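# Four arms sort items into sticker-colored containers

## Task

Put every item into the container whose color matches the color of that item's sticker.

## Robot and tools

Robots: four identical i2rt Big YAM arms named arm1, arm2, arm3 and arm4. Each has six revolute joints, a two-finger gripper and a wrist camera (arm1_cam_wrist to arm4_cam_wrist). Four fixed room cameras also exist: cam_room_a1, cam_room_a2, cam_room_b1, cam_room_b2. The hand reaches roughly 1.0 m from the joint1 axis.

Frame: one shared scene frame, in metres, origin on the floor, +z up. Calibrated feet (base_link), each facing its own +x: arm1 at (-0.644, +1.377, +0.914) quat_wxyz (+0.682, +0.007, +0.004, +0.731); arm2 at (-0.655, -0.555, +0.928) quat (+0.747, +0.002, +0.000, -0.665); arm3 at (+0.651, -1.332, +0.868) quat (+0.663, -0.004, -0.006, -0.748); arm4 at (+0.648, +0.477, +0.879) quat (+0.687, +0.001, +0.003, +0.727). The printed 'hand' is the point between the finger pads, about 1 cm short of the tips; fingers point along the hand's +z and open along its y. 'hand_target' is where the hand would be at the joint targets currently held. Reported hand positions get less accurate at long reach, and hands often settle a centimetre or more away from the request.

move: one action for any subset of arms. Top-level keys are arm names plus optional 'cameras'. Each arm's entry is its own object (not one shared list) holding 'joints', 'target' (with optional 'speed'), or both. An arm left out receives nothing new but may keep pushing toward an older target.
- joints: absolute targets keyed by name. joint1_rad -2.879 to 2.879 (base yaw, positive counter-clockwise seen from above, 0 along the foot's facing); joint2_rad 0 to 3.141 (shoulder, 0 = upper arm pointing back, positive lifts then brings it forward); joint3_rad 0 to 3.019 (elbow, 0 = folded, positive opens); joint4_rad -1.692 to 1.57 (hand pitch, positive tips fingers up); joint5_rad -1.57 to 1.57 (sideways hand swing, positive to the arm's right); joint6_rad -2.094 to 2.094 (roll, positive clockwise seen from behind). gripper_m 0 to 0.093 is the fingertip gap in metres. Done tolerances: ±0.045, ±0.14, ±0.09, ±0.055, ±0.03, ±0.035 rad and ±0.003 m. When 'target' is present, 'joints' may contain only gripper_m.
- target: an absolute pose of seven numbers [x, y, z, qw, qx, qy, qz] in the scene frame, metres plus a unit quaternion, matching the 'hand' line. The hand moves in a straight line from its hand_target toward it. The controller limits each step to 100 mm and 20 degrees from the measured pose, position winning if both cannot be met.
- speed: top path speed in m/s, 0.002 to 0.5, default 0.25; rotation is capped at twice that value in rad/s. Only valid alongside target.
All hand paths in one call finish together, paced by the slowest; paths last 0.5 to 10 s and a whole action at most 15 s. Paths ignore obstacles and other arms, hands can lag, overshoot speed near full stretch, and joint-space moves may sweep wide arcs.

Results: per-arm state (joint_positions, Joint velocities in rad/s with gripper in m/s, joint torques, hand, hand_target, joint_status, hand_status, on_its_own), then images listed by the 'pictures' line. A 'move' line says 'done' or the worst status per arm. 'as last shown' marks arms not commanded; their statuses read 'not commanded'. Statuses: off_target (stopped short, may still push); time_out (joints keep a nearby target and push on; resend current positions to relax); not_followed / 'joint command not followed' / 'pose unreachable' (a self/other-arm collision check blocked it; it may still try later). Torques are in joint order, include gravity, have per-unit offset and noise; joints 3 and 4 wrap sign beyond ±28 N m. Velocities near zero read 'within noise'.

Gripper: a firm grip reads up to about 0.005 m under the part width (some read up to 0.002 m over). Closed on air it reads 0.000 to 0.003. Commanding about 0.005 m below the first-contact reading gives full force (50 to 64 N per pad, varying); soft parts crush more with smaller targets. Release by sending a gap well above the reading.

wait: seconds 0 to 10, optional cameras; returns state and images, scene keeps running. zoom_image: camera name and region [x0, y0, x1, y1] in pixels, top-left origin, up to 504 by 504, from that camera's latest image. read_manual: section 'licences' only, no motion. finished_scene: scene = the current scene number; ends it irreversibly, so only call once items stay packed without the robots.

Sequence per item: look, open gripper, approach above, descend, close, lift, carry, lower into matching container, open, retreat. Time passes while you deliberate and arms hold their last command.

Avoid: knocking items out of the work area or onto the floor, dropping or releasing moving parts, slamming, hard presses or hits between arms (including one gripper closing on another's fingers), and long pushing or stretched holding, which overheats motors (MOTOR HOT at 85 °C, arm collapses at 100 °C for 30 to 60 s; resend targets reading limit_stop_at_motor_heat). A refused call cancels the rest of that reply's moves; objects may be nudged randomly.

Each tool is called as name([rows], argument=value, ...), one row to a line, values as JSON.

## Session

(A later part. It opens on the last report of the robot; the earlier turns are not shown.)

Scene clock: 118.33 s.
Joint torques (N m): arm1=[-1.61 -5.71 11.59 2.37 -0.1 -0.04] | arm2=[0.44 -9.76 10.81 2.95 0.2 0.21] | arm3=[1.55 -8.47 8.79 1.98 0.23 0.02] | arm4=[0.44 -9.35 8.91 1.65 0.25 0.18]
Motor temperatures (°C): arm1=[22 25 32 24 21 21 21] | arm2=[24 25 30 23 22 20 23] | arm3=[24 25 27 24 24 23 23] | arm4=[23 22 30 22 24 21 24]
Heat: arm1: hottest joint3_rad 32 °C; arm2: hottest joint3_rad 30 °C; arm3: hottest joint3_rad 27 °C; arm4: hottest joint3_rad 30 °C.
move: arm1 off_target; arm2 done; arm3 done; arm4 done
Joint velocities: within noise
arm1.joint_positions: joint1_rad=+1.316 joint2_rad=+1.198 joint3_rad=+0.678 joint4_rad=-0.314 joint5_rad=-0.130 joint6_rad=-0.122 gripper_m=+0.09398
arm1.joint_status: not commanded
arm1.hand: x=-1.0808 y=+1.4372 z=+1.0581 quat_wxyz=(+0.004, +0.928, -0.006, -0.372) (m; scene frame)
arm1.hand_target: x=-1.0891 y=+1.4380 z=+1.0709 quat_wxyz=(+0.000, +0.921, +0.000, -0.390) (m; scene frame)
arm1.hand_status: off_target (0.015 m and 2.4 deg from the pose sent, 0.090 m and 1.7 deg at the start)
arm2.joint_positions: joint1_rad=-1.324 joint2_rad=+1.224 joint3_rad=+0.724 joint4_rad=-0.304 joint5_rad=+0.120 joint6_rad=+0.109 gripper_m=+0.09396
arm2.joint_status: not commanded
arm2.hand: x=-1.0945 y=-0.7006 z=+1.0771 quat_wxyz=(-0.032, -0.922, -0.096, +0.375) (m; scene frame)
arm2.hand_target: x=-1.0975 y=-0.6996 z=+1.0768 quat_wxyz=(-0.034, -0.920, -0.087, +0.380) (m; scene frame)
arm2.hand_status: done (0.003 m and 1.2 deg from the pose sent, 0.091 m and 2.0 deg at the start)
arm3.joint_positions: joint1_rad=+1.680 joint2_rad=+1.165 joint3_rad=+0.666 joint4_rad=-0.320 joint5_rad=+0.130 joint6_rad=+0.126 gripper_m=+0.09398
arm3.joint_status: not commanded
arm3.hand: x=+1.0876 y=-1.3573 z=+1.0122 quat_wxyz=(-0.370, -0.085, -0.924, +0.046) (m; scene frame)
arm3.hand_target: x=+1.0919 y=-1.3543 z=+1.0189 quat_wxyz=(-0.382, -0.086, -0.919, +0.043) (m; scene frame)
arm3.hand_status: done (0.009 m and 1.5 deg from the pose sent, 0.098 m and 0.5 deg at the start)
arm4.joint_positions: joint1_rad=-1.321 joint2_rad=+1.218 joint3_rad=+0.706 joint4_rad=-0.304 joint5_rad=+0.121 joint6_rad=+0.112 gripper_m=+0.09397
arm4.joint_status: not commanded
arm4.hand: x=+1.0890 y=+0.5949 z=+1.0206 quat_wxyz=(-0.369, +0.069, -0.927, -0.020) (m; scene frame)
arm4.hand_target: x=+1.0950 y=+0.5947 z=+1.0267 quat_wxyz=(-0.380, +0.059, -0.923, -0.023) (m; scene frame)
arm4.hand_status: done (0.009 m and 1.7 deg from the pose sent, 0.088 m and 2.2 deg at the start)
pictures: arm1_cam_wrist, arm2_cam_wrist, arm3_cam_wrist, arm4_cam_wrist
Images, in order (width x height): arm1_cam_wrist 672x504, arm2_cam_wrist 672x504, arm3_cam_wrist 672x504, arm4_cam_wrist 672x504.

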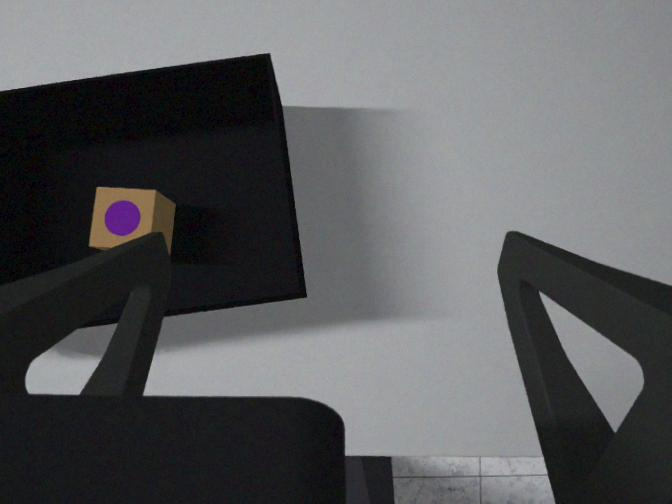

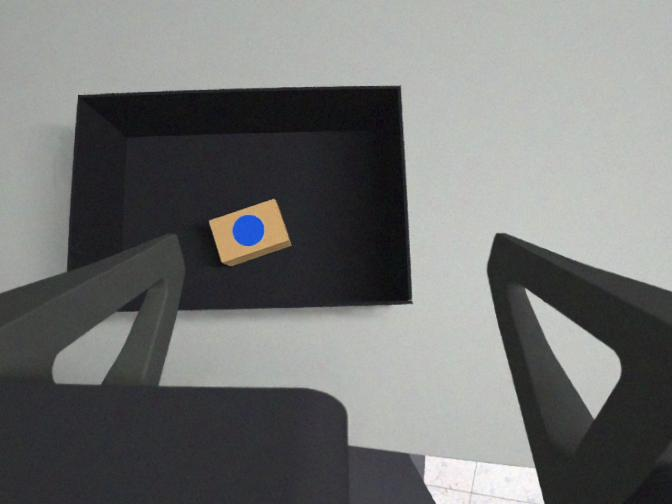

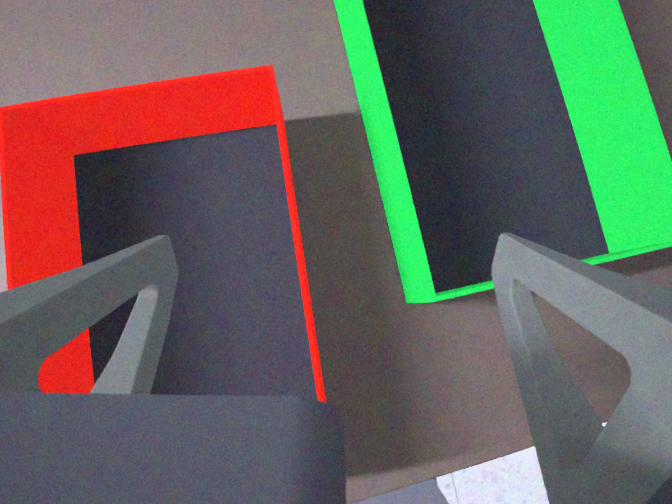

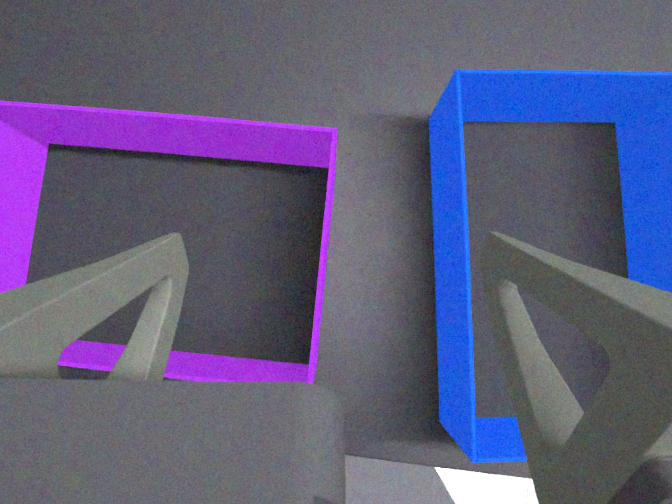

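move(arm1={"joints": {"joint2_rad": 0.4, "joint3_rad": 1.4, "joint4_rad": -1.2, "joint5_rad": 0, "joint6_rad": 0}}, arm2={"joints": {"joint2_rad": 0.4, "joint3_rad": 1.4, "joint4_rad": -1.2, "joint5_rad": 0, "joint6_rad": 0}}, arm3={"joints": {"joint2_rad": 0.4, "joint3_rad": 1.4, "joint4_rad": -1.2, "joint5_rad": 0, "joint6_rad": 0}}, arm4={"joints": {"joint2_rad": 0.4, "joint3_rad": 1.4, "joint4_rad": -1.2, "joint5_rad": 0, "joint6_rad": 0}}, cameras=[])

move(arm1={"joints": {"joint1_rad": -2.25}}, arm2={"joints": {"joint1_rad": 0.925}}, arm3={"joints": {"joint1_rad": -1.99}}, arm4={"joints": {"joint1_rad": 0.9}})

Scene clock: 179.90 s.
Joint torques (N m): arm1=[-1.67 7.41 7.34 1.55 0.1 0.09] | arm2=[0.44 4.95 7.2 2.07 -0.16 -0.07] | arm3=[1.79 5.48 6.19 1.48 -0.08 -0.13] | arm4=[0.67 6.24 6.11 1.06 0 -0.11]
Motor temperatures (°C): arm1=[22 25 34 24 21 21 21] | arm2=[24 25 31 23 22 20 23] | arm3=[24 25 27 24 24 23 23] | arm4=[23 22 30 22 24 21 24]
Heat: arm1: hottest joint3_rad 34 °C; arm2: hottest joint3_rad 31 °C; arm3: hottest joint3_rad 27 °C; arm4: hottest joint3_rad 30 °C.
move: arm1 done; arm2 done; arm3 done; arm4 done
Joint velocities: within noise
arm1.joint_positions: joint1_rad=+1.316 joint2_rad=+0.399 joint3_rad=+1.395 joint4_rad=-1.190 joint5_rad=-0.002 joint6_rad=-0.008 gripper_m=+0.09398
arm1.joint_status: all done
arm1.hand: x=-0.7798 y=+1.4033 z=+1.5296 quat_wxyz=(-0.061, +0.764, -0.068, -0.638) (m; scene frame)
arm1.hand_target: x=-0.7785 y=+1.4031 z=+1.5292 quat_wxyz=(-0.059, +0.766, -0.071, -0.636) (m; scene frame)
arm1.hand_status: not commanded
arm2.joint_positions: joint1_rad=-1.324 joint2_rad=+0.400 joint3_rad=+1.409 joint4_rad=-1.186 joint5_rad=+0.003 joint6_rad=+0.014 gripper_m=+0.09396
arm2.joint_status: all done
arm2.hand: x=-0.7923 y=-0.6081 z=+1.5480 quat_wxyz=(-0.118, -0.756, -0.133, +0.630) (m; scene frame)
arm2.hand_target: x=-0.7940 y=-0.6088 z=+1.5407 quat_wxyz=(-0.113, -0.762, -0.140, +0.622) (m; scene frame)
arm2.hand_status: not commanded
arm3.joint_positions: joint1_rad=+1.680 joint2_rad=+0.404 joint3_rad=+1.400 joint4_rad=-1.194 joint5_rad=+0.003 joint6_rad=+0.008 gripper_m=+0.09398
arm3.joint_status: all done
arm3.hand: x=+0.7991 y=-1.3258 z=+1.4818 quat_wxyz=(-0.634, -0.004, -0.773, +0.008) (m; scene frame)
arm3.hand_target: x=+0.7972 y=-1.3242 z=+1.4807 quat_wxyz=(-0.633, +0.003, -0.774, +0.007) (m; scene frame)
arm3.hand_status: not commanded
arm4.joint_positions: joint1_rad=-1.321 joint2_rad=+0.401 joint3_rad=+1.400 joint4_rad=-1.188 joint5_rad=+0.003 joint6_rad=+0.014 gripper_m=+0.09397
arm4.joint_status: all done
arm4.hand: x=+0.7920 y=+0.5231 z=+1.4942 quat_wxyz=(-0.627, +0.112, -0.764, -0.099) (m; scene frame)
arm4.hand_target: x=+0.7912 y=+0.5229 z=+1.4913 quat_wxyz=(-0.624, +0.118, -0.767, -0.094) (m; scene frame)
arm4.hand_status: not commanded
pictures: none
No camera images: "cameras" was empty.

Scene clock: 182.47 s.
Joint torques (N m): arm1=[-2.37 7.71 7.79 1.4 -0.04 0.12] | arm2=[1.08 4.95 7.12 2.02 -0.03 -0.07] | arm3=[0.44 5.71 6.27 1.52 -0.01 -0.12] | arm4=[0.97 5.66 6.12 0.95 0.05 -0.09]
Motor temperatures (°C): arm1=[22 25 33 24 21 21 21] | arm2=[24 25 31 23 22 20 23] | arm3=[24 25 27 24 24 23 23] | arm4=[23 22 29 22 24 21 24]
Heat: arm1: hottest joint3_rad 33 °C; arm2: hottest joint3_rad 31 °C; arm3: hottest joint3_rad 27 °C; arm4: hottest joint3_rad 29 °C.
move: arm1 done; arm2 done; arm3 done; arm4 done
Joint velocities: within noise
arm1.joint_positions: joint1_rad=-2.243 joint2_rad=+0.399 joint3_rad=+1.395 joint4_rad=-1.190 joint5_rad=+0.001 joint6_rad=-0.007 gripper_m=+0.09402
arm1.joint_status: all done
arm1.hand: x=-0.5125 y=+1.2910 z=+1.5251 quat_wxyz=(-0.600, -0.227, -0.743, +0.192) (m; scene frame)
arm1.hand_target: x=-0.5140 y=+1.2911 z=+1.5248 quat_wxyz=(-0.597, -0.232, -0.743, +0.191) (m; scene frame)
arm1.hand_status: not commanded
arm2.joint_positions: joint1_rad=+0.920 joint2_rad=+0.400 joint3_rad=+1.409 joint4_rad=-1.186 joint5_rad=+0.000 joint6_rad=+0.013 gripper_m=+0.09400
arm2.joint_status: all done
arm2.hand: x=-0.5315 y=-0.6317 z=+1.5485 quat_wxyz=(-0.620, -0.209, -0.738, +0.164) (m; scene frame)
arm2.hand_target: x=-0.5295 y=-0.6319 z=+1.5411 quat_wxyz=(-0.611, -0.204, -0.747, +0.164) (m; scene frame)
arm2.hand_status: not commanded
arm3.joint_positions: joint1_rad=-1.980 joint2_rad=+0.399 joint3_rad=+1.400 joint4_rad=-1.194 joint5_rad=+0.001 joint6_rad=+0.007 gripper_m=+0.09402
arm3.joint_status: all done
arm3.hand: x=+0.5242 y=-1.2486 z=+1.4811 quat_wxyz=(+0.160, -0.746, +0.209, +0.612) (m; scene frame)
arm3.hand_target: x=+0.5246 y=-1.2473 z=+1.4793 quat_wxyz=(+0.164, -0.748, +0.211, +0.608) (m; scene frame)
arm3.hand_status: not commanded
arm4.joint_positions: joint1_rad=+0.896 joint2_rad=+0.401 joint3_rad=+1.400 joint4_rad=-1.188 joint5_rad=+0.001 joint6_rad=+0.013 gripper_m=+0.09400
arm4.joint_status: all done
arm4.hand: x=+0.5307 y=+0.5657 z=+1.4953 quat_wxyz=(-0.189, +0.731, -0.241, -0.609) (m; scene frame)
arm4.hand_target: x=+0.5309 y=+0.5645 z=+1.4924 quat_wxyz=(-0.189, +0.737, -0.236, -0.605) (m; scene frame)
arm4.hand_status: not commanded
pictures: arm1_cam_wrist, arm2_cam_wrist, arm3_cam_wrist, arm4_cam_wrist, cam_room_a1, cam_room_a2, cam_room_b1, cam_room_b2
Images, in order (width x height): arm1_cam_wrist 672x504, arm2_cam_wrist 672x504, arm3_cam_wrist 672x504, arm4_cam_wrist 672x504, cam_room_a1 672x504, cam_room_a2 672x504, cam_room_b1 672x504, cam_room_b2 672x504.

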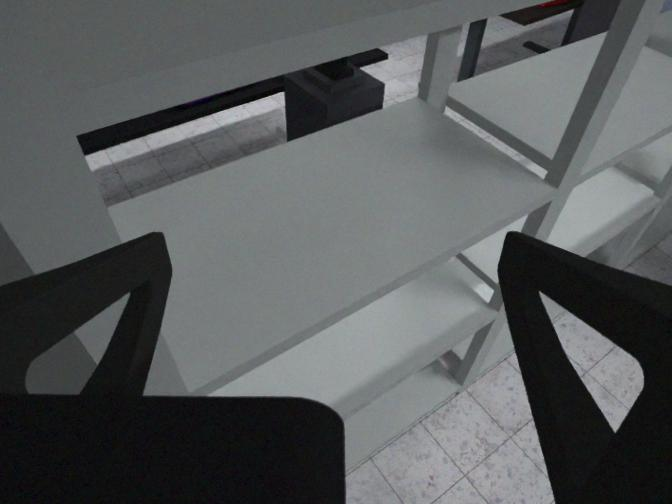

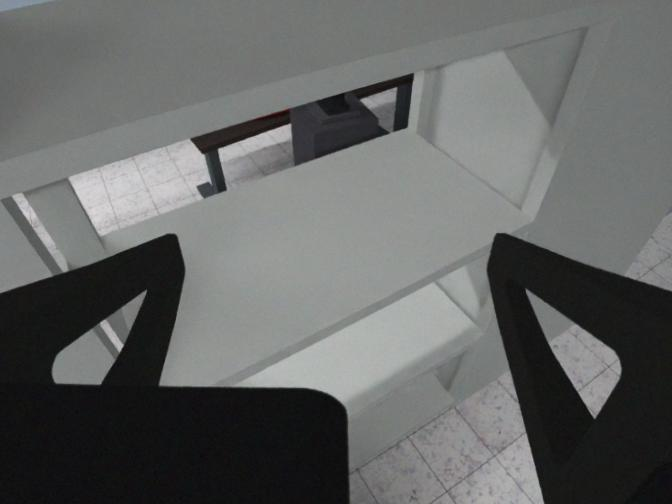

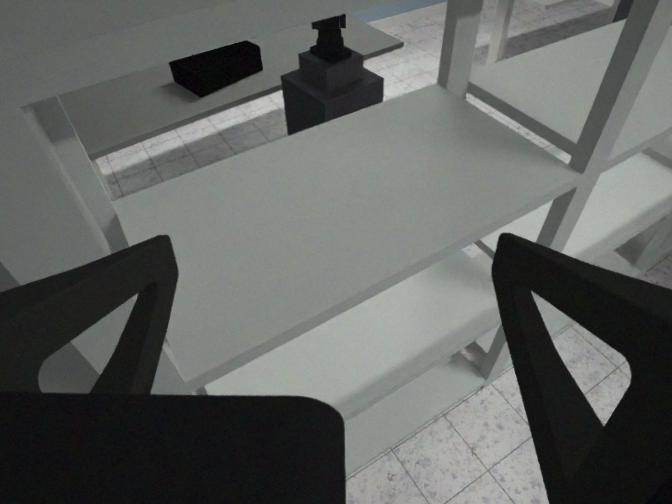

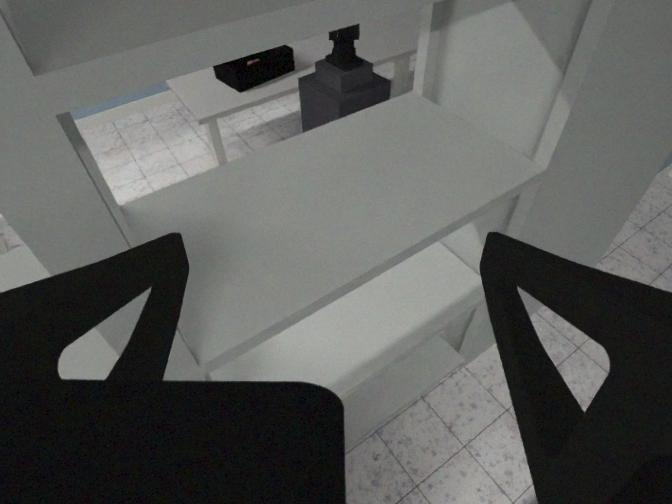

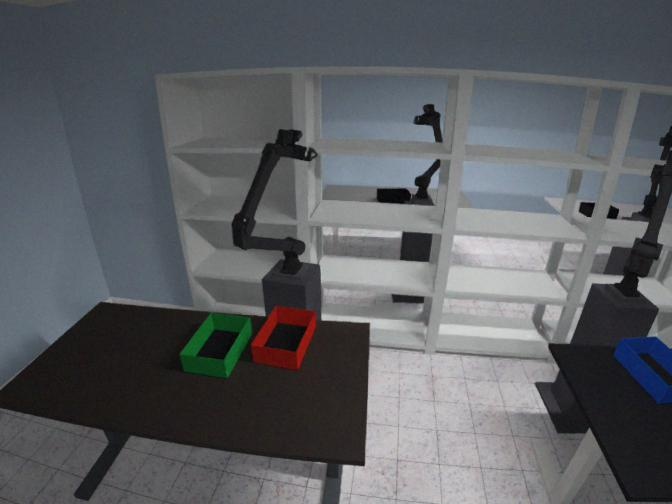

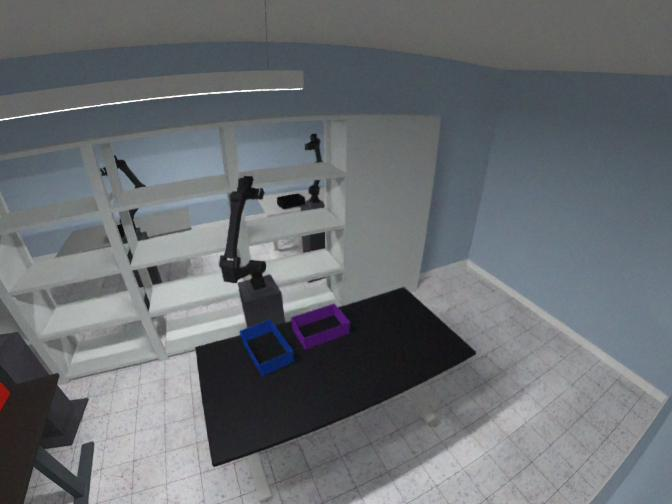

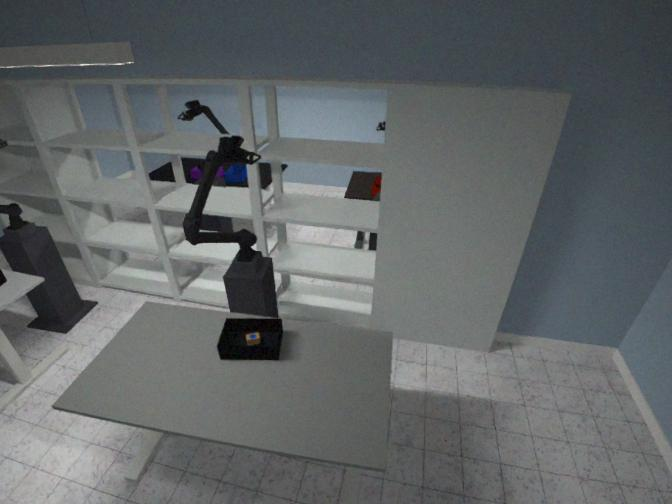

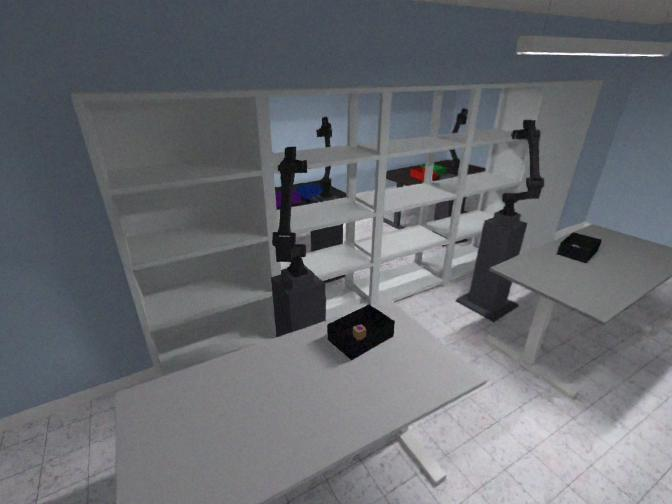

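move(arm1={"joints": {"joint1_rad": 1.77}}, arm2={"joints": {"joint1_rad": -1.21}}, cameras=[])

move(arm1={"joints": {"joint2_rad": 1.773, "joint3_rad": 0.953, "joint4_rad": -0.314}}, arm2={"joints": {"joint2_rad": 1.773, "joint3_rad": 0.953, "joint4_rad": -0.314}}, cameras=["arm1_cam_wrist","arm2_cam_wrist"])

Scene clock: 291.07 s.
Joint torques (N m): arm1=[-1.32 7.53 7.6 1.4 0.05 0.09] | arm2=[0.38 4.89 7.19 2.03 -0.04 -0.07] | arm3=[0.5 5.71 6.32 1.46 -0.03 -0.12] | arm4=[1.49 5.77 6.08 1.1 0.04 -0.07]
Motor temperatures (°C): arm1=[22 24 31 23 21 21 21] | arm2=[24 25 28 22 22 20 23] | arm3=[24 24 26 24 24 23 23] | arm4=[23 22 27 22 24 21 24]
Heat: arm1: hottest joint3_rad 31 °C; arm2: hottest joint3_rad 28 °C; arm3: hottest joint3_rad 26 °C; arm4: hottest joint3_rad 27 °C.
move: arm1 done; arm2 done
Joint velocities: within noise
arm1.joint_positions: joint1_rad=+1.763 joint2_rad=+0.399 joint3_rad=+1.395 joint4_rad=-1.190 joint5_rad=-0.001 joint6_rad=-0.006 gripper_m=+0.09402
arm1.joint_status: all done
arm1.hand: x=-0.7774 y=+1.3376 z=+1.5294 quat_wxyz=(+0.079, +0.761, +0.105, -0.636) (m; scene frame)
arm1.hand_target: x=-0.7760 y=+1.3371 z=+1.5290 quat_wxyz=(+0.083, +0.763, +0.105, -0.633) (m; scene frame)
arm1.hand_status: not commanded
arm2.joint_positions: joint1_rad=-1.205 joint2_rad=+0.400 joint3_rad=+1.409 joint4_rad=-1.186 joint5_rad=+0.000 joint6_rad=+0.013 gripper_m=+0.09402
arm2.joint_status: all done
arm2.hand: x=-0.7852 y=-0.6242 z=+1.5480 quat_wxyz=(-0.156, -0.747, -0.179, +0.621) (m; scene frame)
arm2.hand_target: x=-0.7870 y=-0.6245 z=+1.5406 quat_wxyz=(-0.149, -0.753, -0.184, +0.614) (m; scene frame)
arm2.hand_status: not commanded
arm3, arm4: as last shown
pictures: none
No camera images: "cameras" was empty.

Scene clock: 292.90 s.
Joint torques (N m): arm1=[-1.85 -12.34 8.39 1.63 0.1 0.1] | arm2=[0.38 -15.56 8.16 2.28 -0.04 -0.06] | arm3=[0.5 5.89 6.34 1.51 -0.02 -0.13] | arm4=[1.14 6.07 6.06 1.1 0.04 -0.09]
Motor temperatures (°C): arm1=[22 24 31 23 21 21 21] | arm2=[24 25 28 23 22 20 23] | arm3=[24 24 26 24 24 23 23] | arm4=[23 22 27 22 24 21 24]
Heat: arm1: hottest joint3_rad 31 °C; arm2: hottest joint3_rad 28 °C; arm3: hottest joint3_rad 26 °C; arm4: hottest joint3_rad 27 °C.
move: arm1 done; arm2 done
Joint velocities: arm1=[within noise] | arm2=[within noise] | arm3=[-0.005 -0.015 0.012 -0.002 -0.154 -0.007 0] | arm4=[within noise]
arm1.joint_positions: joint1_rad=+1.763 joint2_rad=+1.779 joint3_rad=+0.947 joint4_rad=-0.332 joint5_rad=-0.001 joint6_rad=-0.006 gripper_m=+0.09402
arm1.joint_status: all done
arm1.hand: x=-1.1476 y=+1.2429 z=+0.9005 quat_wxyz=(+0.024, +0.969, +0.131, -0.208) (m; scene frame)
arm1.hand_target: x=-1.1541 y=+1.2375 z=+0.9075 quat_wxyz=(+0.027, +0.966, +0.131, -0.222) (m; scene frame)
arm1.hand_status: not commanded
arm2.joint_positions: joint1_rad=-1.205 joint2_rad=+1.761 joint3_rad=+0.959 joint4_rad=-0.330 joint5_rad=+0.000 joint6_rad=+0.013 gripper_m=+0.09402
arm2.joint_status: all done
arm2.hand: x=-1.1247 y=-0.8008 z=+0.9187 quat_wxyz=(-0.052, -0.950, -0.227, +0.210) (m; scene frame)
arm2.hand_target: x=-1.1251 y=-0.7981 z=+0.9122 quat_wxyz=(-0.050, -0.949, -0.231, +0.209) (m; scene frame)
arm2.hand_status: not commanded
arm3, arm4: as last shown
pictures: arm1_cam_wrist, arm2_cam_wrist
Images, in order (width x height): arm1_cam_wrist 672x504, arm2_cam_wrist 672x504.

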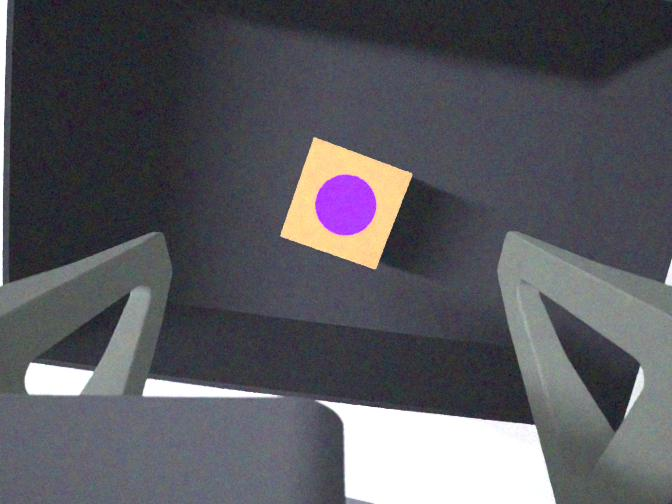

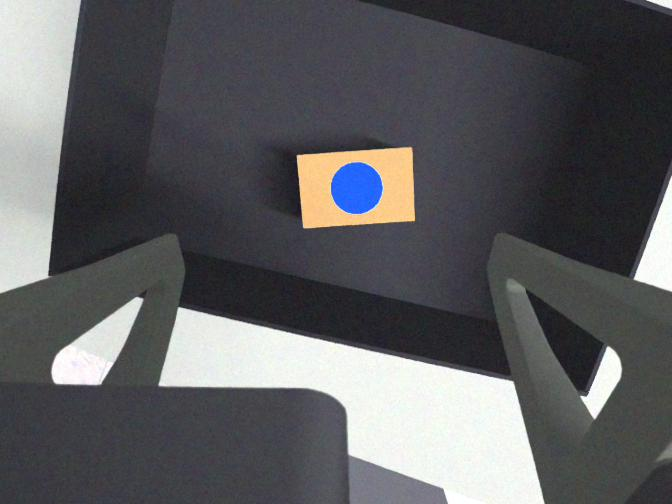

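move(arm1={"target": [-1.152, 1.245, 0.837, 0.0094, -0.9754, 0.0426, 0.2162], "speed": 0.15}, arm2={"target": [-1.140, -0.794, 0.835, -0.0578, -0.9408, -0.2609, 0.2085], "speed": 0.15}, cameras=["arm1_cam_wrist","arm2_cam_wrist"])

Scene clock: 318.40 s.
Joint torques (N m): arm1=[-1.03 -11.75 7.19 1.68 0.22 0.13] | arm2=[-0.03 -15.56 7.64 2.28 -0.21 -0.07] | arm3=[0.44 5.83 6.35 1.47 -0.02 -0.12] | arm4=[1.08 5.95 6.04 1.02 0.04 -0.1]
Motor temperatures (°C): arm1=[22 25 31 23 21 21 21] | arm2=[24 26 28 23 22 20 23] | arm3=[24 24 26 24 24 23 23] | arm4=[23 22 27 22 24 21 24]
Heat: arm1: hottest joint3_rad 31 °C; arm2: hottest joint3_rad 28 °C; arm3: hottest joint3_rad 26 °C; arm4: hottest joint3_rad 27 °C.
move: arm1 done; arm2 off_target
Joint velocities: within noise
arm1.joint_positions: joint1_rad=+1.799 joint2_rad=+1.926 joint3_rad=+0.939 joint4_rad=-0.208 joint5_rad=+0.155 joint6_rad=+0.356 gripper_m=+0.09402
arm1.joint_status: not commanded
arm1.hand: x=-1.1477 y=+1.2516 z=+0.8381 quat_wxyz=(-0.013, +0.977, -0.043, -0.209) (m; scene frame)
arm1.hand_target: x=-1.1518 y=+1.2450 z=+0.8370 quat_wxyz=(-0.009, +0.975, -0.042, -0.216) (m; scene frame)
arm1.hand_status: done (0.008 m and 0.9 deg from the pose sent, 0.064 m and 20.3 deg at the start)
arm2.joint_positions: joint1_rad=-1.233 joint2_rad=+1.941 joint3_rad=+0.959 joint4_rad=-0.147 joint5_rad=-0.039 joint6_rad=-0.072 gripper_m=+0.09402
arm2.joint_status: not commanded
arm2.hand: x=-1.1366 y=-0.7973 z=+0.8456 quat_wxyz=(-0.059, -0.941, -0.258, +0.210) (m; scene frame)
arm2.hand_target: x=-1.1397 y=-0.7939 z=+0.8352 quat_wxyz=(-0.058, -0.941, -0.261, +0.208) (m; scene frame)
arm2.hand_status: off_target (0.012 m and 0.4 deg from the pose sent, 0.085 m and 4.0 deg at the start)
arm3, arm4: as last shown
pictures: arm1_cam_wrist, arm2_cam_wrist
Images, in order (width x height): arm1_cam_wrist 672x504, arm2_cam_wrist 672x504.

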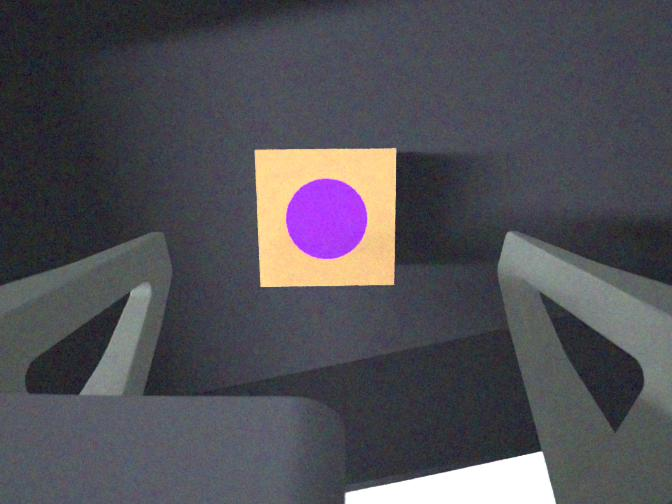

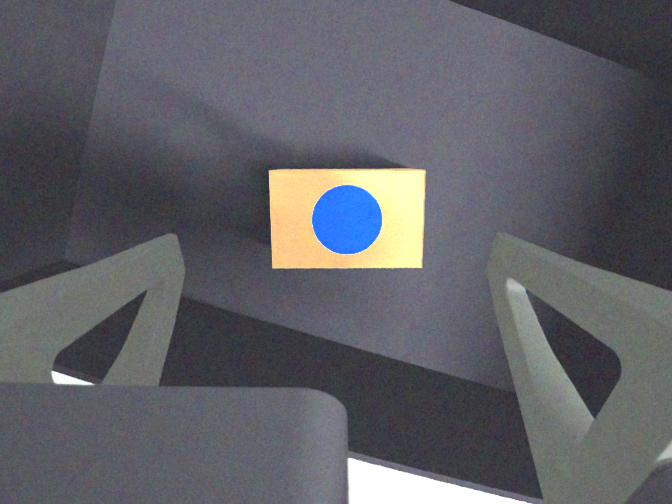

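move(arm1={"target": [-1.151, 1.241, 0.775, 0.0094, -0.9754, 0.0426, 0.2162], "speed": 0.1}, arm2={"target": [-1.1416, -0.7876, 0.765, -0.0578, -0.9408, -0.2609, 0.2085], "speed": 0.1}, cameras=["arm1_cam_wrist","arm2_cam_wrist"])

Scene clock: 334.00 s.
Joint torques (N m): arm1=[-1.03 -12.75 6.41 1.76 0.22 0.08] | arm2=[0.26 -14.92 7.12 1.98 -0.03 -0.12] | arm3=[0.56 5.89 6.31 1.48 -0.02 -0.13] | arm4=[1.14 5.95 5.94 1.11 0.07 -0.07]
Motor temperatures (°C): arm1=[22 25 30 23 21 21 21] | arm2=[24 25 28 23 22 20 23] | arm3=[24 24 26 24 24 23 23] | arm4=[23 22 26 22 24 21 24]
Heat: arm1: hottest joint3_rad 30 °C; arm2: hottest joint3_rad 28 °C; arm3: hottest joint3_rad 26 °C; arm4: hottest joint3_rad 26 °C.
move: arm1 off_target; arm2 off_target
Joint velocities: within noise
arm1.joint_positions: joint1_rad=+1.809 joint2_rad=+2.082 joint3_rad=+0.939 joint4_rad=-0.062 joint5_rad=+0.158 joint6_rad=+0.366 gripper_m=+0.09402
arm1.joint_status: not commanded
arm1.hand: x=-1.1425 y=+1.2491 z=+0.7737 quat_wxyz=(-0.014, +0.978, -0.043, -0.205) (m; scene frame)
arm1.hand_target: x=-1.1508 y=+1.2411 z=+0.7752 quat_wxyz=(-0.009, +0.975, -0.043, -0.216) (m; scene frame)
arm1.hand_status: off_target (0.012 m and 1.5 deg from the pose sent, 0.064 m and 0.9 deg at the start)
arm2.joint_positions: joint1_rad=-1.250 joint2_rad=+2.100 joint3_rad=+0.962 joint4_rad=+0.022 joint5_rad=-0.049 joint6_rad=-0.080 gripper_m=+0.09402
arm2.joint_status: not commanded
arm2.hand: x=-1.1402 y=-0.7907 z=+0.7820 quat_wxyz=(-0.062, -0.941, -0.255, +0.216) (m; scene frame)
arm2.hand_target: x=-1.1409 y=-0.7873 z=+0.7654 quat_wxyz=(-0.058, -0.941, -0.261, +0.208) (m; scene frame)
arm2.hand_status: off_target (0.017 m and 1.2 deg from the pose sent, 0.081 m and 0.4 deg at the start)
arm3, arm4: as last shown
pictures: arm1_cam_wrist, arm2_cam_wrist
Images, in order (width x height): arm1_cam_wrist 672x504, arm2_cam_wrist 672x504.

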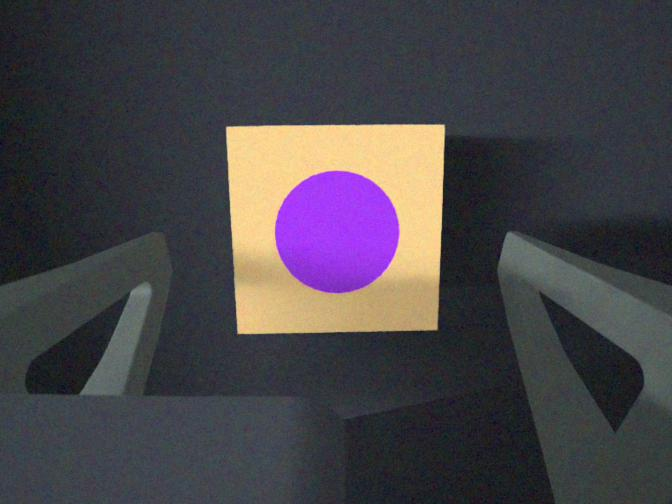

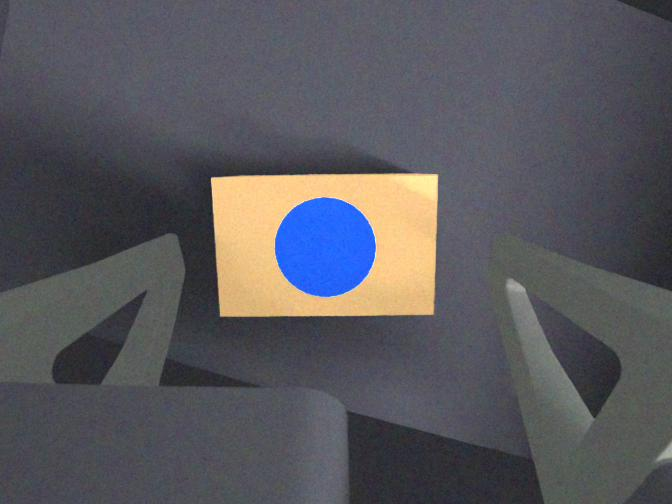

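move(arm1={"target": [-1.1555, 1.241, 0.7365, 0.0094, -0.9754, 0.0426, 0.2162], "speed": 0.08}, arm2={"target": [-1.1384, -0.789, 0.711, -0.0578, -0.9408, -0.2609, 0.2085], "speed": 0.08}, cameras=["arm1_cam_wrist","arm2_cam_wrist"])

Scene clock: 354.40 s.
Joint torques (N m): arm1=[-1.26 -13.39 6.93 1.65 0.13 0.1] | arm2=[0.67 -13.92 6.74 2.14 -0.17 -0.05] | arm3=[0.44 5.83 6.31 1.51 -0.03 -0.12] | arm4=[1.26 6.07 6.2 1.11 0.07 -0.06]
Motor temperatures (°C): arm1=[21 26 30 23 21 21 21] | arm2=[24 25 28 22 22 20 23] | arm3=[24 24 26 24 24 23 23] | arm4=[23 22 26 22 24 21 24]
Heat: arm1: hottest joint3_rad 30 °C; arm2: hottest joint3_rad 28 °C; arm3: hottest joint3_rad 26 °C; arm4: hottest joint3_rad 26 °C.
move: arm1 off_target; arm2 off_target
Joint velocities: within noise
arm1.joint_positions: joint1_rad=+1.809 joint2_rad=+2.183 joint3_rad=+0.955 joint4_rad=+0.012 joint5_rad=+0.159 joint6_rad=+0.366 gripper_m=+0.09402
arm1.joint_status: not commanded
arm1.hand: x=-1.1392 y=+1.2505 z=+0.7344 quat_wxyz=(-0.017, +0.979, -0.043, -0.199) (m; scene frame)
arm1.hand_target: x=-1.1550 y=+1.2411 z=+0.7371 quat_wxyz=(-0.009, +0.975, -0.043, -0.216) (m; scene frame)
arm1.hand_status: off_target (0.019 m and 2.1 deg from the pose sent, 0.040 m and 1.5 deg at the start)
arm2.joint_positions: joint1_rad=-1.250 joint2_rad=+2.221 joint3_rad=+0.984 joint4_rad=+0.129 joint5_rad=-0.043 joint6_rad=-0.081 gripper_m=+0.09402
arm2.joint_status: not commanded
arm2.hand: x=-1.1407 y=-0.7899 z=+0.7362 quat_wxyz=(-0.060, -0.940, -0.255, +0.220) (m; scene frame)
arm2.hand_target: x=-1.1371 y=-0.7884 z=+0.7121 quat_wxyz=(-0.058, -0.941, -0.261, +0.208) (m; scene frame)
arm2.hand_status: off_target (0.025 m and 1.6 deg from the pose sent, 0.071 m and 1.2 deg at the start)
arm3, arm4: as last shown
pictures: arm1_cam_wrist, arm2_cam_wrist
Images, in order (width x height): arm1_cam_wrist 672x504, arm2_cam_wrist 672x504.

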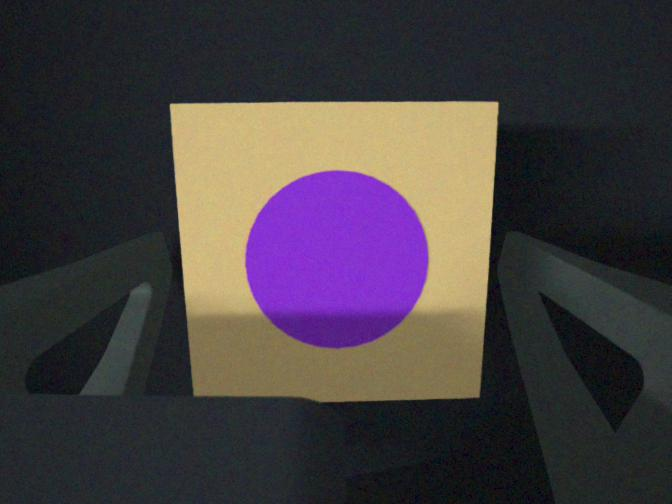

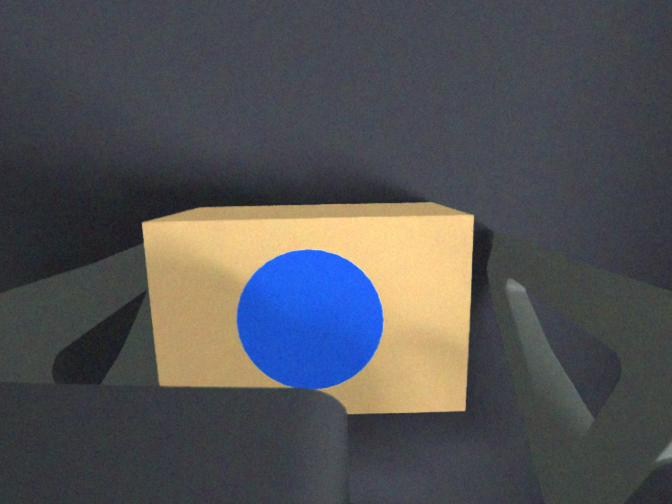

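move(arm1={"joints": {"gripper_m": 0.05}}, arm2={"target": [-1.1265, -0.790, 0.707, -0.0578, -0.9408, -0.2609, 0.2085], "speed": 0.08}, cameras=["arm1_cam_wrist","arm2_cam_wrist"])

Scene clock: 373.43 s.
Joint torques (N m): arm1=[-1.38 -12.75 6.87 1.65 0.16 0.09] | arm2=[1.49 -14.45 4.38 2.15 0.09 0.07] | arm3=[0.5 5.83 6.34 1.51 -0.02 -0.11] | arm4=[1.49 6.12 6.02 1.05 0.04 -0.12]
Motor temperatures (°C): arm1=[21 25 29 23 21 21 21] | arm2=[24 25 28 22 22 20 23] | arm3=[24 24 26 24 24 23 23] | arm4=[23 22 26 22 24 21 24]
Heat: arm1: hottest joint3_rad 29 °C; arm2: hottest joint3_rad 28 °C; arm3: hottest joint3_rad 26 °C; arm4: hottest joint3_rad 26 °C.
move: arm1 off_target; arm2 off_target
Joint velocities: within noise
arm1.joint_positions: joint1_rad=+1.809 joint2_rad=+2.183 joint3_rad=+0.955 joint4_rad=+0.013 joint5_rad=+0.159 joint6_rad=+0.366 gripper_m=+0.05307
arm1.joint_status: gripper_m off_target (ended at +0.05310, target +0.05000)
arm1.hand: x=-1.1394 y=+1.2505 z=+0.7345 quat_wxyz=(-0.017, +0.979, -0.043, -0.200) (m; scene frame)
arm1.hand_target: x=-1.1550 y=+1.2411 z=+0.7371 quat_wxyz=(-0.009, +0.975, -0.043, -0.216) (m; scene frame)
arm1.hand_status: not commanded
arm2.joint_positions: joint1_rad=-1.248 joint2_rad=+2.227 joint3_rad=+0.984 joint4_rad=+0.157 joint5_rad=-0.043 joint6_rad=-0.081 gripper_m=+0.09402
arm2.joint_status: not commanded
arm2.hand: x=-1.1441 y=-0.7928 z=+0.7364 quat_wxyz=(-0.062, -0.937, -0.255, +0.231) (m; scene frame)
arm2.hand_target: x=-1.1254 y=-0.7891 z=+0.7087 quat_wxyz=(-0.058, -0.941, -0.261, +0.208) (m; scene frame)
arm2.hand_status: off_target (0.034 m and 2.8 deg from the pose sent, 0.033 m and 1.6 deg at the start)
arm3, arm4: as last shown
pictures: arm1_cam_wrist, arm2_cam_wrist
Images, in order (width x height): arm1_cam_wrist 672x504, arm2_cam_wrist 672x504.

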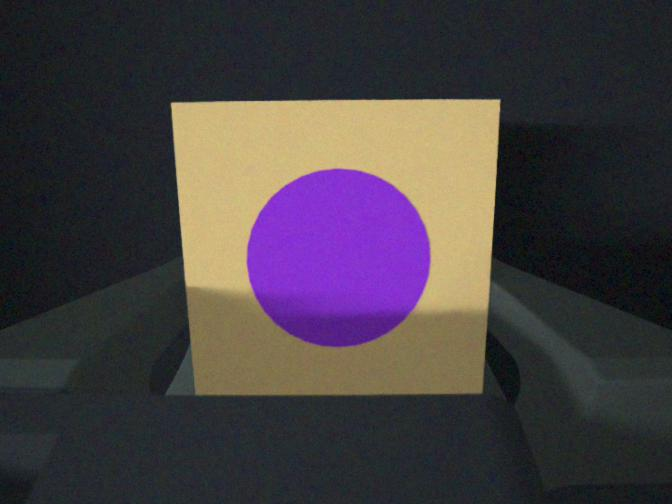

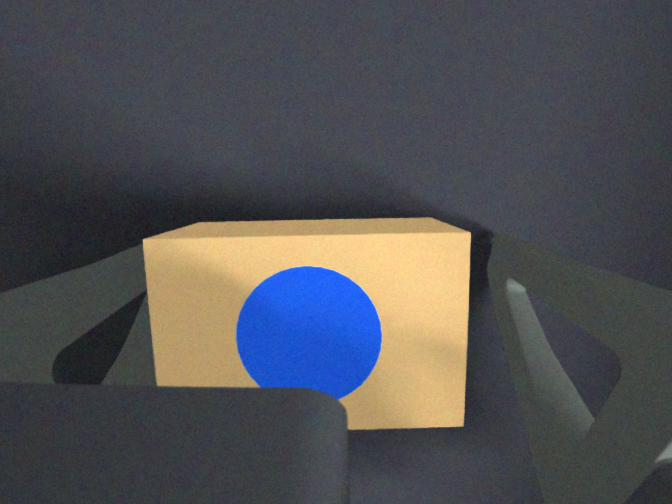

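move(arm2={"joints": {"joint1_rad": -1.236, "joint2_rad": 2.30, "joint3_rad": 0.955, "joint4_rad": 0.16, "joint5_rad": -0.043, "joint6_rad": -0.081}}, cameras=["arm2_cam_wrist"])

Scene clock: 389.03 s.
Joint torques (N m): arm1=[-0.91 -12.86 6.76 1.52 0.18 0.08] | arm2=[1.73 -12.98 2.63 1.58 -0.04 0.07] | arm3=[0.62 5.83 6.32 1.51 -0.02 -0.13] | arm4=[0.97 5.48 6.09 1.17 0.07 -0.1]
Motor temperatures (°C): arm1=[21 25 29 23 21 21 22] | arm2=[24 26 27 23 22 20 23] | arm3=[24 24 26 24 24 23 23] | arm4=[23 22 27 22 24 21 24]
Heat: arm1: hottest joint3_rad 29 °C; arm2: hottest joint3_rad 27 °C; arm3: hottest joint3_rad 26 °C; arm4: hottest joint3_rad 27 °C.
move: arm2 done
Joint velocities: within noise
arm1, arm3, arm4: as last shown
arm2.joint_positions: joint1_rad=-1.248 joint2_rad=+2.228 joint3_rad=+0.981 joint4_rad=+0.164 joint5_rad=-0.043 joint6_rad=-0.081 gripper_m=+0.09402
arm2.joint_status: all done
arm2.hand: x=-1.1433 y=-0.7925 z=+0.7358 quat_wxyz=(-0.062, -0.936, -0.255, +0.232) (m; scene frame)
arm2.hand_target: x=-1.1040 y=-0.7803 z=+0.6943 quat_wxyz=(-0.055, -0.946, -0.262, +0.183) (m; scene frame)
arm2.hand_status: not commanded
pictures: arm2_cam_wrist
Images, in order (width x height): arm2_cam_wrist 672x504.

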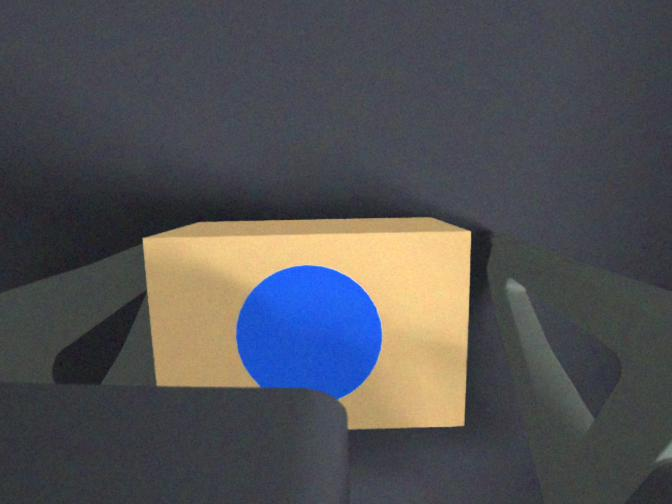

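move(arm2={"target": [-1.130, -0.785, 0.731, -0.0578, -0.9408, -0.2609, 0.2085], "speed": 0.08}, cameras=["arm2_cam_wrist"])

Scene clock: 395.50 s.
Joint torques (N m): arm1=[-0.85 -12.92 7.08 1.57 0.11 0.09] | arm2=[0.5 -19.14 3.73 0.77 -0.18 -0.04] | arm3=[0.44 5.77 6.31 1.54 -0.02 -0.12] | arm4=[1.2 6.01 6.06 1.17 0.03 -0.08]
Motor temperatures (°C): arm1=[21 25 29 23 21 21 22] | arm2=[24 26 27 22 22 20 23] | arm3=[24 24 26 24 24 23 23] | arm4=[23 22 27 22 24 21 24]
Heat: arm1: hottest joint3_rad 29 °C; arm2: hottest joint3_rad 27 °C; arm3: hottest joint3_rad 26 °C; arm4: hottest joint3_rad 27 °C.
move: arm2 off_target
Joint velocities: within noise
arm1: as last shown
arm2.joint_positions: joint1_rad=-1.248 joint2_rad=+2.222 joint3_rad=+0.980 joint4_rad=+0.143 joint5_rad=-0.043 joint6_rad=-0.082 gripper_m=+0.09402
arm2.joint_status: not commanded
arm2.hand: x=-1.1405 y=-0.7911 z=+0.7366 quat_wxyz=(-0.061, -0.938, -0.256, +0.225) (m; scene frame)
arm2.hand_target: x=-1.1300 y=-0.7850 z=+0.7311 quat_wxyz=(-0.058, -0.941, -0.261, +0.209) (m; scene frame)
arm2.hand_status: off_target (0.013 m and 2.0 deg from the pose sent, 0.016 m and 2.9 deg at the start)
arm3.joint_positions: joint1_rad=-1.980 joint2_rad=+0.399 joint3_rad=+1.400 joint4_rad=-1.194 joint5_rad=+0.001 joint6_rad=+0.007 gripper_m=+0.09402
arm3.joint_status: not commanded
arm3.hand: x=+0.5242 y=-1.2486 z=+1.4811 quat_wxyz=(+0.160, -0.746, +0.209, +0.612) (m; scene frame)
arm3.hand_target: x=+0.5246 y=-1.2473 z=+1.4793 quat_wxyz=(+0.164, -0.748, +0.211, +0.608) (m; scene frame)
arm3.hand_status: not commanded
arm4.joint_positions: joint1_rad=+0.896 joint2_rad=+0.401 joint3_rad=+1.400 joint4_rad=-1.188 joint5_rad=+0.001 joint6_rad=+0.013 gripper_m=+0.09400
arm4.joint_status: not commanded
arm4.hand: x=+0.5307 y=+0.5657 z=+1.4953 quat_wxyz=(-0.189, +0.731, -0.241, -0.609) (m; scene frame)
arm4.hand_target: x=+0.5309 y=+0.5645 z=+1.4924 quat_wxyz=(-0.189, +0.737, -0.236, -0.605) (m; scene frame)
arm4.hand_status: not commanded
pictures: arm2_cam_wrist
Images, in order (width x height): arm2_cam_wrist 672x504.

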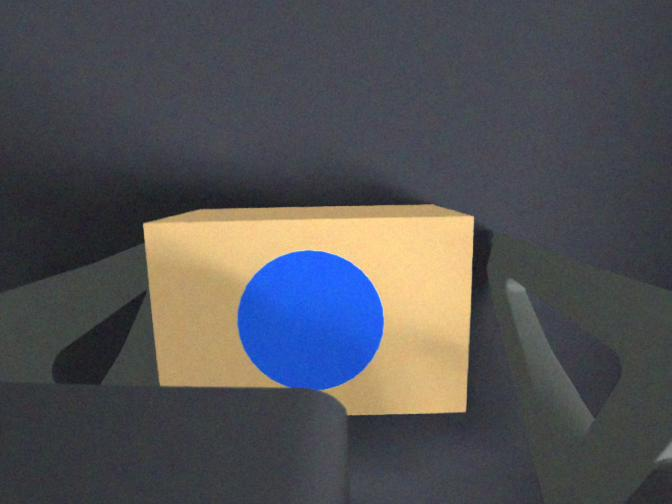

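move(arm2={"target": [-1.127, -0.785, 0.755, -0.0578, -0.9408, -0.2609, 0.2085], "speed": 0.08}, cameras=["arm2_cam_wrist"])

Scene clock: 400.83 s.
Joint torques (N m): arm1=[-1.38 -12.75 7.04 1.69 0.19 0.07] | arm2=[0.62 -19.49 3.99 1.11 -0.11 -0.03] | arm3=[0.5 5.89 6.32 1.52 -0.04 -0.12] | arm4=[0.97 6.01 6 1.07 0.06 -0.07]
Motor temperatures (°C): arm1=[21 25 29 23 21 21 22] | arm2=[24 26 27 22 22 20 23] | arm3=[24 24 26 24 24 23 23] | arm4=[23 22 27 22 24 21 24]
Heat: arm1: hottest joint3_rad 29 °C; arm2: hottest joint3_rad 27 °C; arm3: hottest joint3_rad 26 °C; arm4: hottest joint3_rad 27 °C.
move: arm2 done
Joint velocities: within noise
arm1, arm3, arm4: as last shown
arm2.joint_positions: joint1_rad=-1.248 joint2_rad=+2.162 joint3_rad=+0.956 joint4_rad=+0.093 joint5_rad=-0.043 joint6_rad=-0.082 gripper_m=+0.09402
arm2.joint_status: not commanded
arm2.hand: x=-1.1348 y=-0.7885 z=+0.7560 quat_wxyz=(-0.060, -0.940, -0.256, +0.218) (m; scene frame)
arm2.hand_target: x=-1.1269 y=-0.7850 z=+0.7548 quat_wxyz=(-0.058, -0.941, -0.261, +0.208) (m; scene frame)
arm2.hand_status: done (0.009 m and 1.2 deg from the pose sent, 0.024 m and 2.0 deg at the start)
pictures: arm2_cam_wrist
Images, in order (width x height): arm2_cam_wrist 672x504.

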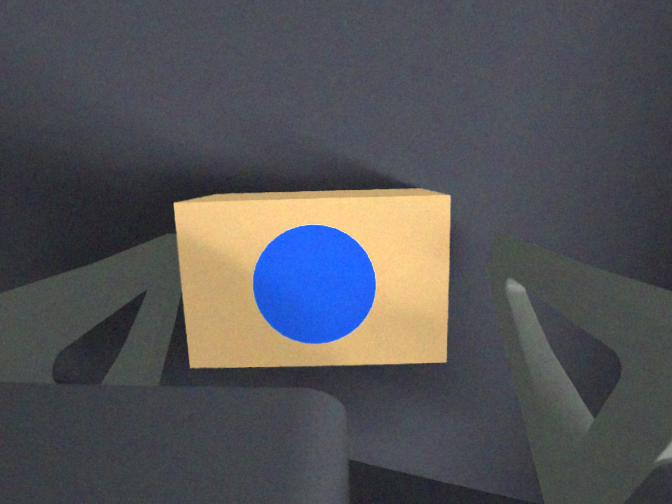

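move(arm2={"target": [-1.112, -0.793, 0.755, -0.0578, -0.9408, -0.2609, 0.2085], "speed": 0.08}, cameras=["arm2_cam_wrist"])

Scene clock: 408.33 s.
Joint torques (N m): arm1=[-0.91 -13.16 6.94 1.58 0.2 0.1] | arm2=[1.67 -19.08 3.43 1.94 0.04 0.18] | arm3=[0.73 5.89 6.31 1.51 -0.03 -0.13] | arm4=[1.03 5.83 6.02 1.22 0.03 -0.08]
Motor temperatures (°C): arm1=[21 25 29 23 21 21 22] | arm2=[24 26 27 22 22 20 23] | arm3=[24 24 26 24 24 23 23] | arm4=[23 22 27 22 24 21 24]
Heat: arm1: hottest joint3_rad 29 °C; arm2: hottest joint3_rad 27 °C; arm3: hottest joint3_rad 26 °C; arm4: hottest joint3_rad 27 °C.
move: arm2 done
Joint velocities: within noise
arm1, arm3, arm4: as last shown
arm2.joint_positions: joint1_rad=-1.229 joint2_rad=+2.153 joint3_rad=+0.930 joint4_rad=+0.093 joint5_rad=-0.034 joint6_rad=-0.075 gripper_m=+0.09402
arm2.joint_status: not commanded
arm2.hand: x=-1.1204 y=-0.7906 z=+0.7547 quat_wxyz=(-0.057, -0.940, -0.261, +0.210) (m; scene frame)
arm2.hand_target: x=-1.1121 y=-0.7929 z=+0.7550 quat_wxyz=(-0.058, -0.941, -0.261, +0.208) (m; scene frame)
arm2.hand_status: done (0.009 m and 0.2 deg from the pose sent, 0.023 m and 1.2 deg at the start)
pictures: arm2_cam_wrist
Images, in order (width x height): arm2_cam_wrist 672x504.

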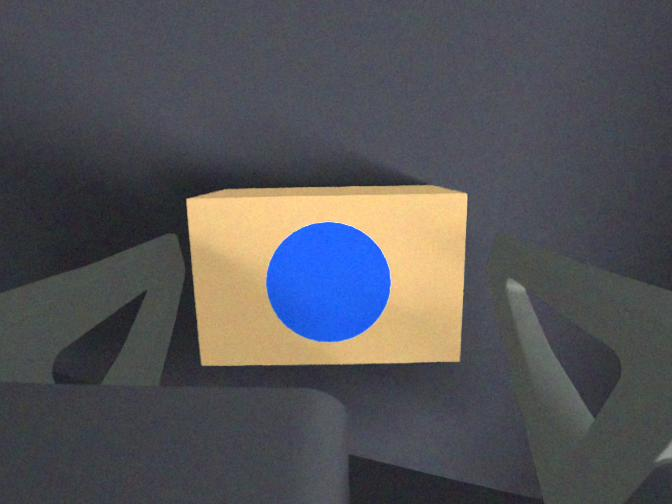

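wait(seconds=0.5, cameras=["arm2_cam_wrist", "arm1_cam_wrist"])

Scene clock: 413.30 s.
Joint torques (N m): arm1=[-1.49 -13.33 6.99 1.65 0.16 0.09] | arm2=[1.61 -19.19 3.41 1.92 0.03 0.17] | arm3=[0.5 5.89 6.34 1.51 -0.02 -0.12] | arm4=[1.14 6.12 6.05 1.13 0.06 -0.1]
Motor temperatures (°C): arm1=[21 25 29 23 21 21 22] | arm2=[24 26 27 22 22 20 23] | arm3=[24 24 26 24 24 23 23] | arm4=[23 22 27 22 24 21 24]
Heat: arm1: hottest joint3_rad 29 °C; arm2: hottest joint3_rad 27 °C; arm3: hottest joint3_rad 26 °C; arm4: hottest joint3_rad 27 °C.
Joint velocities: within noise
arm1.joint_positions: joint1_rad=+1.809 joint2_rad=+2.183 joint3_rad=+0.955 joint4_rad=+0.013 joint5_rad=+0.159 joint6_rad=+0.366 gripper_m=+0.05307
arm1.joint_status: not commanded
arm1.hand: x=-1.1394 y=+1.2505 z=+0.7345 quat_wxyz=(-0.017, +0.979, -0.043, -0.200) (m; scene frame)
arm1.hand_target: x=-1.1550 y=+1.2411 z=+0.7371 quat_wxyz=(-0.009, +0.975, -0.043, -0.216) (m; scene frame)
arm1.hand_status: not commanded
arm2.joint_positions: joint1_rad=-1.229 joint2_rad=+2.153 joint3_rad=+0.930 joint4_rad=+0.093 joint5_rad=-0.034 joint6_rad=-0.074 gripper_m=+0.09402
arm2.joint_status: not commanded
arm2.hand: x=-1.1204 y=-0.7906 z=+0.7547 quat_wxyz=(-0.057, -0.941, -0.261, +0.210) (m; scene frame)
arm2.hand_target: x=-1.1121 y=-0.7930 z=+0.7550 quat_wxyz=(-0.058, -0.941, -0.261, +0.208) (m; scene frame)
arm2.hand_status: done (0.009 m and 0.2 deg from the pose sent, 0.023 m and 1.2 deg at the start)
arm3.joint_positions: joint1_rad=-1.980 joint2_rad=+0.399 joint3_rad=+1.400 joint4_rad=-1.194 joint5_rad=+0.001 joint6_rad=+0.007 gripper_m=+0.09402
arm3.joint_status: not commanded
arm3.hand: x=+0.5242 y=-1.2486 z=+1.4811 quat_wxyz=(+0.160, -0.746, +0.209, +0.612) (m; scene frame)
arm3.hand_target: x=+0.5246 y=-1.2473 z=+1.4793 quat_wxyz=(+0.164, -0.748, +0.211, +0.608) (m; scene frame)
arm3.hand_status: not commanded
arm4.joint_positions: joint1_rad=+0.896 joint2_rad=+0.401 joint3_rad=+1.400 joint4_rad=-1.188 joint5_rad=+0.001 joint6_rad=+0.013 gripper_m=+0.09400
arm4.joint_status: not commanded
arm4.hand: x=+0.5307 y=+0.5657 z=+1.4953 quat_wxyz=(-0.189, +0.731, -0.241, -0.609) (m; scene frame)
arm4.hand_target: x=+0.5309 y=+0.5645 z=+1.4924 quat_wxyz=(-0.189, +0.737, -0.236, -0.605) (m; scene frame)
arm4.hand_status: not commanded
wait: 0.50 s; at rest from the start
pictures: arm1_cam_wrist, arm2_cam_wrist
Images, in order (width x height): arm1_cam_wrist 672x504, arm2_cam_wrist 672x504.

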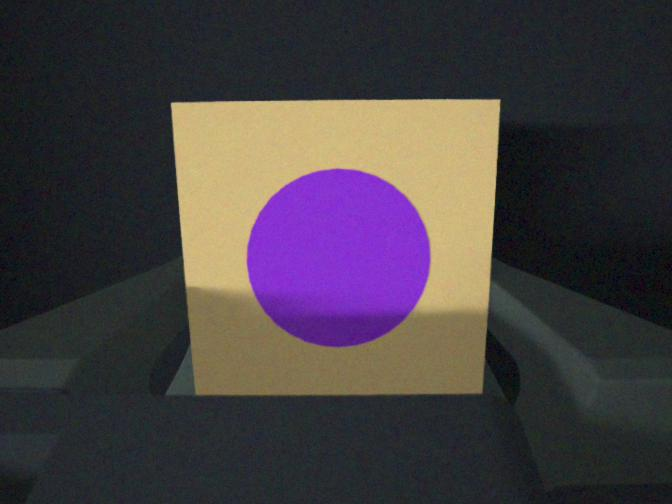

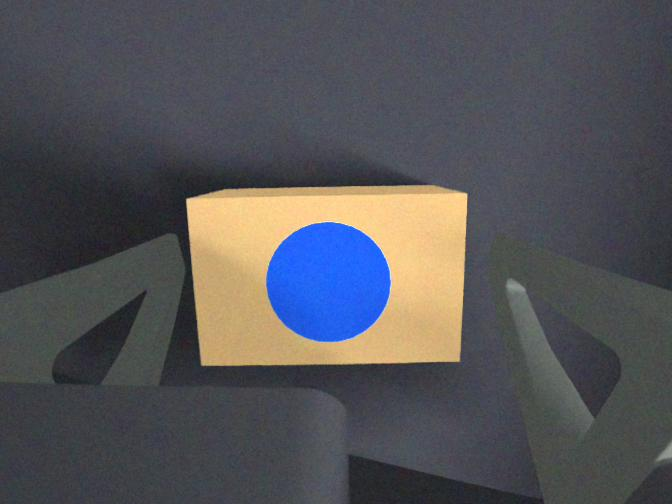

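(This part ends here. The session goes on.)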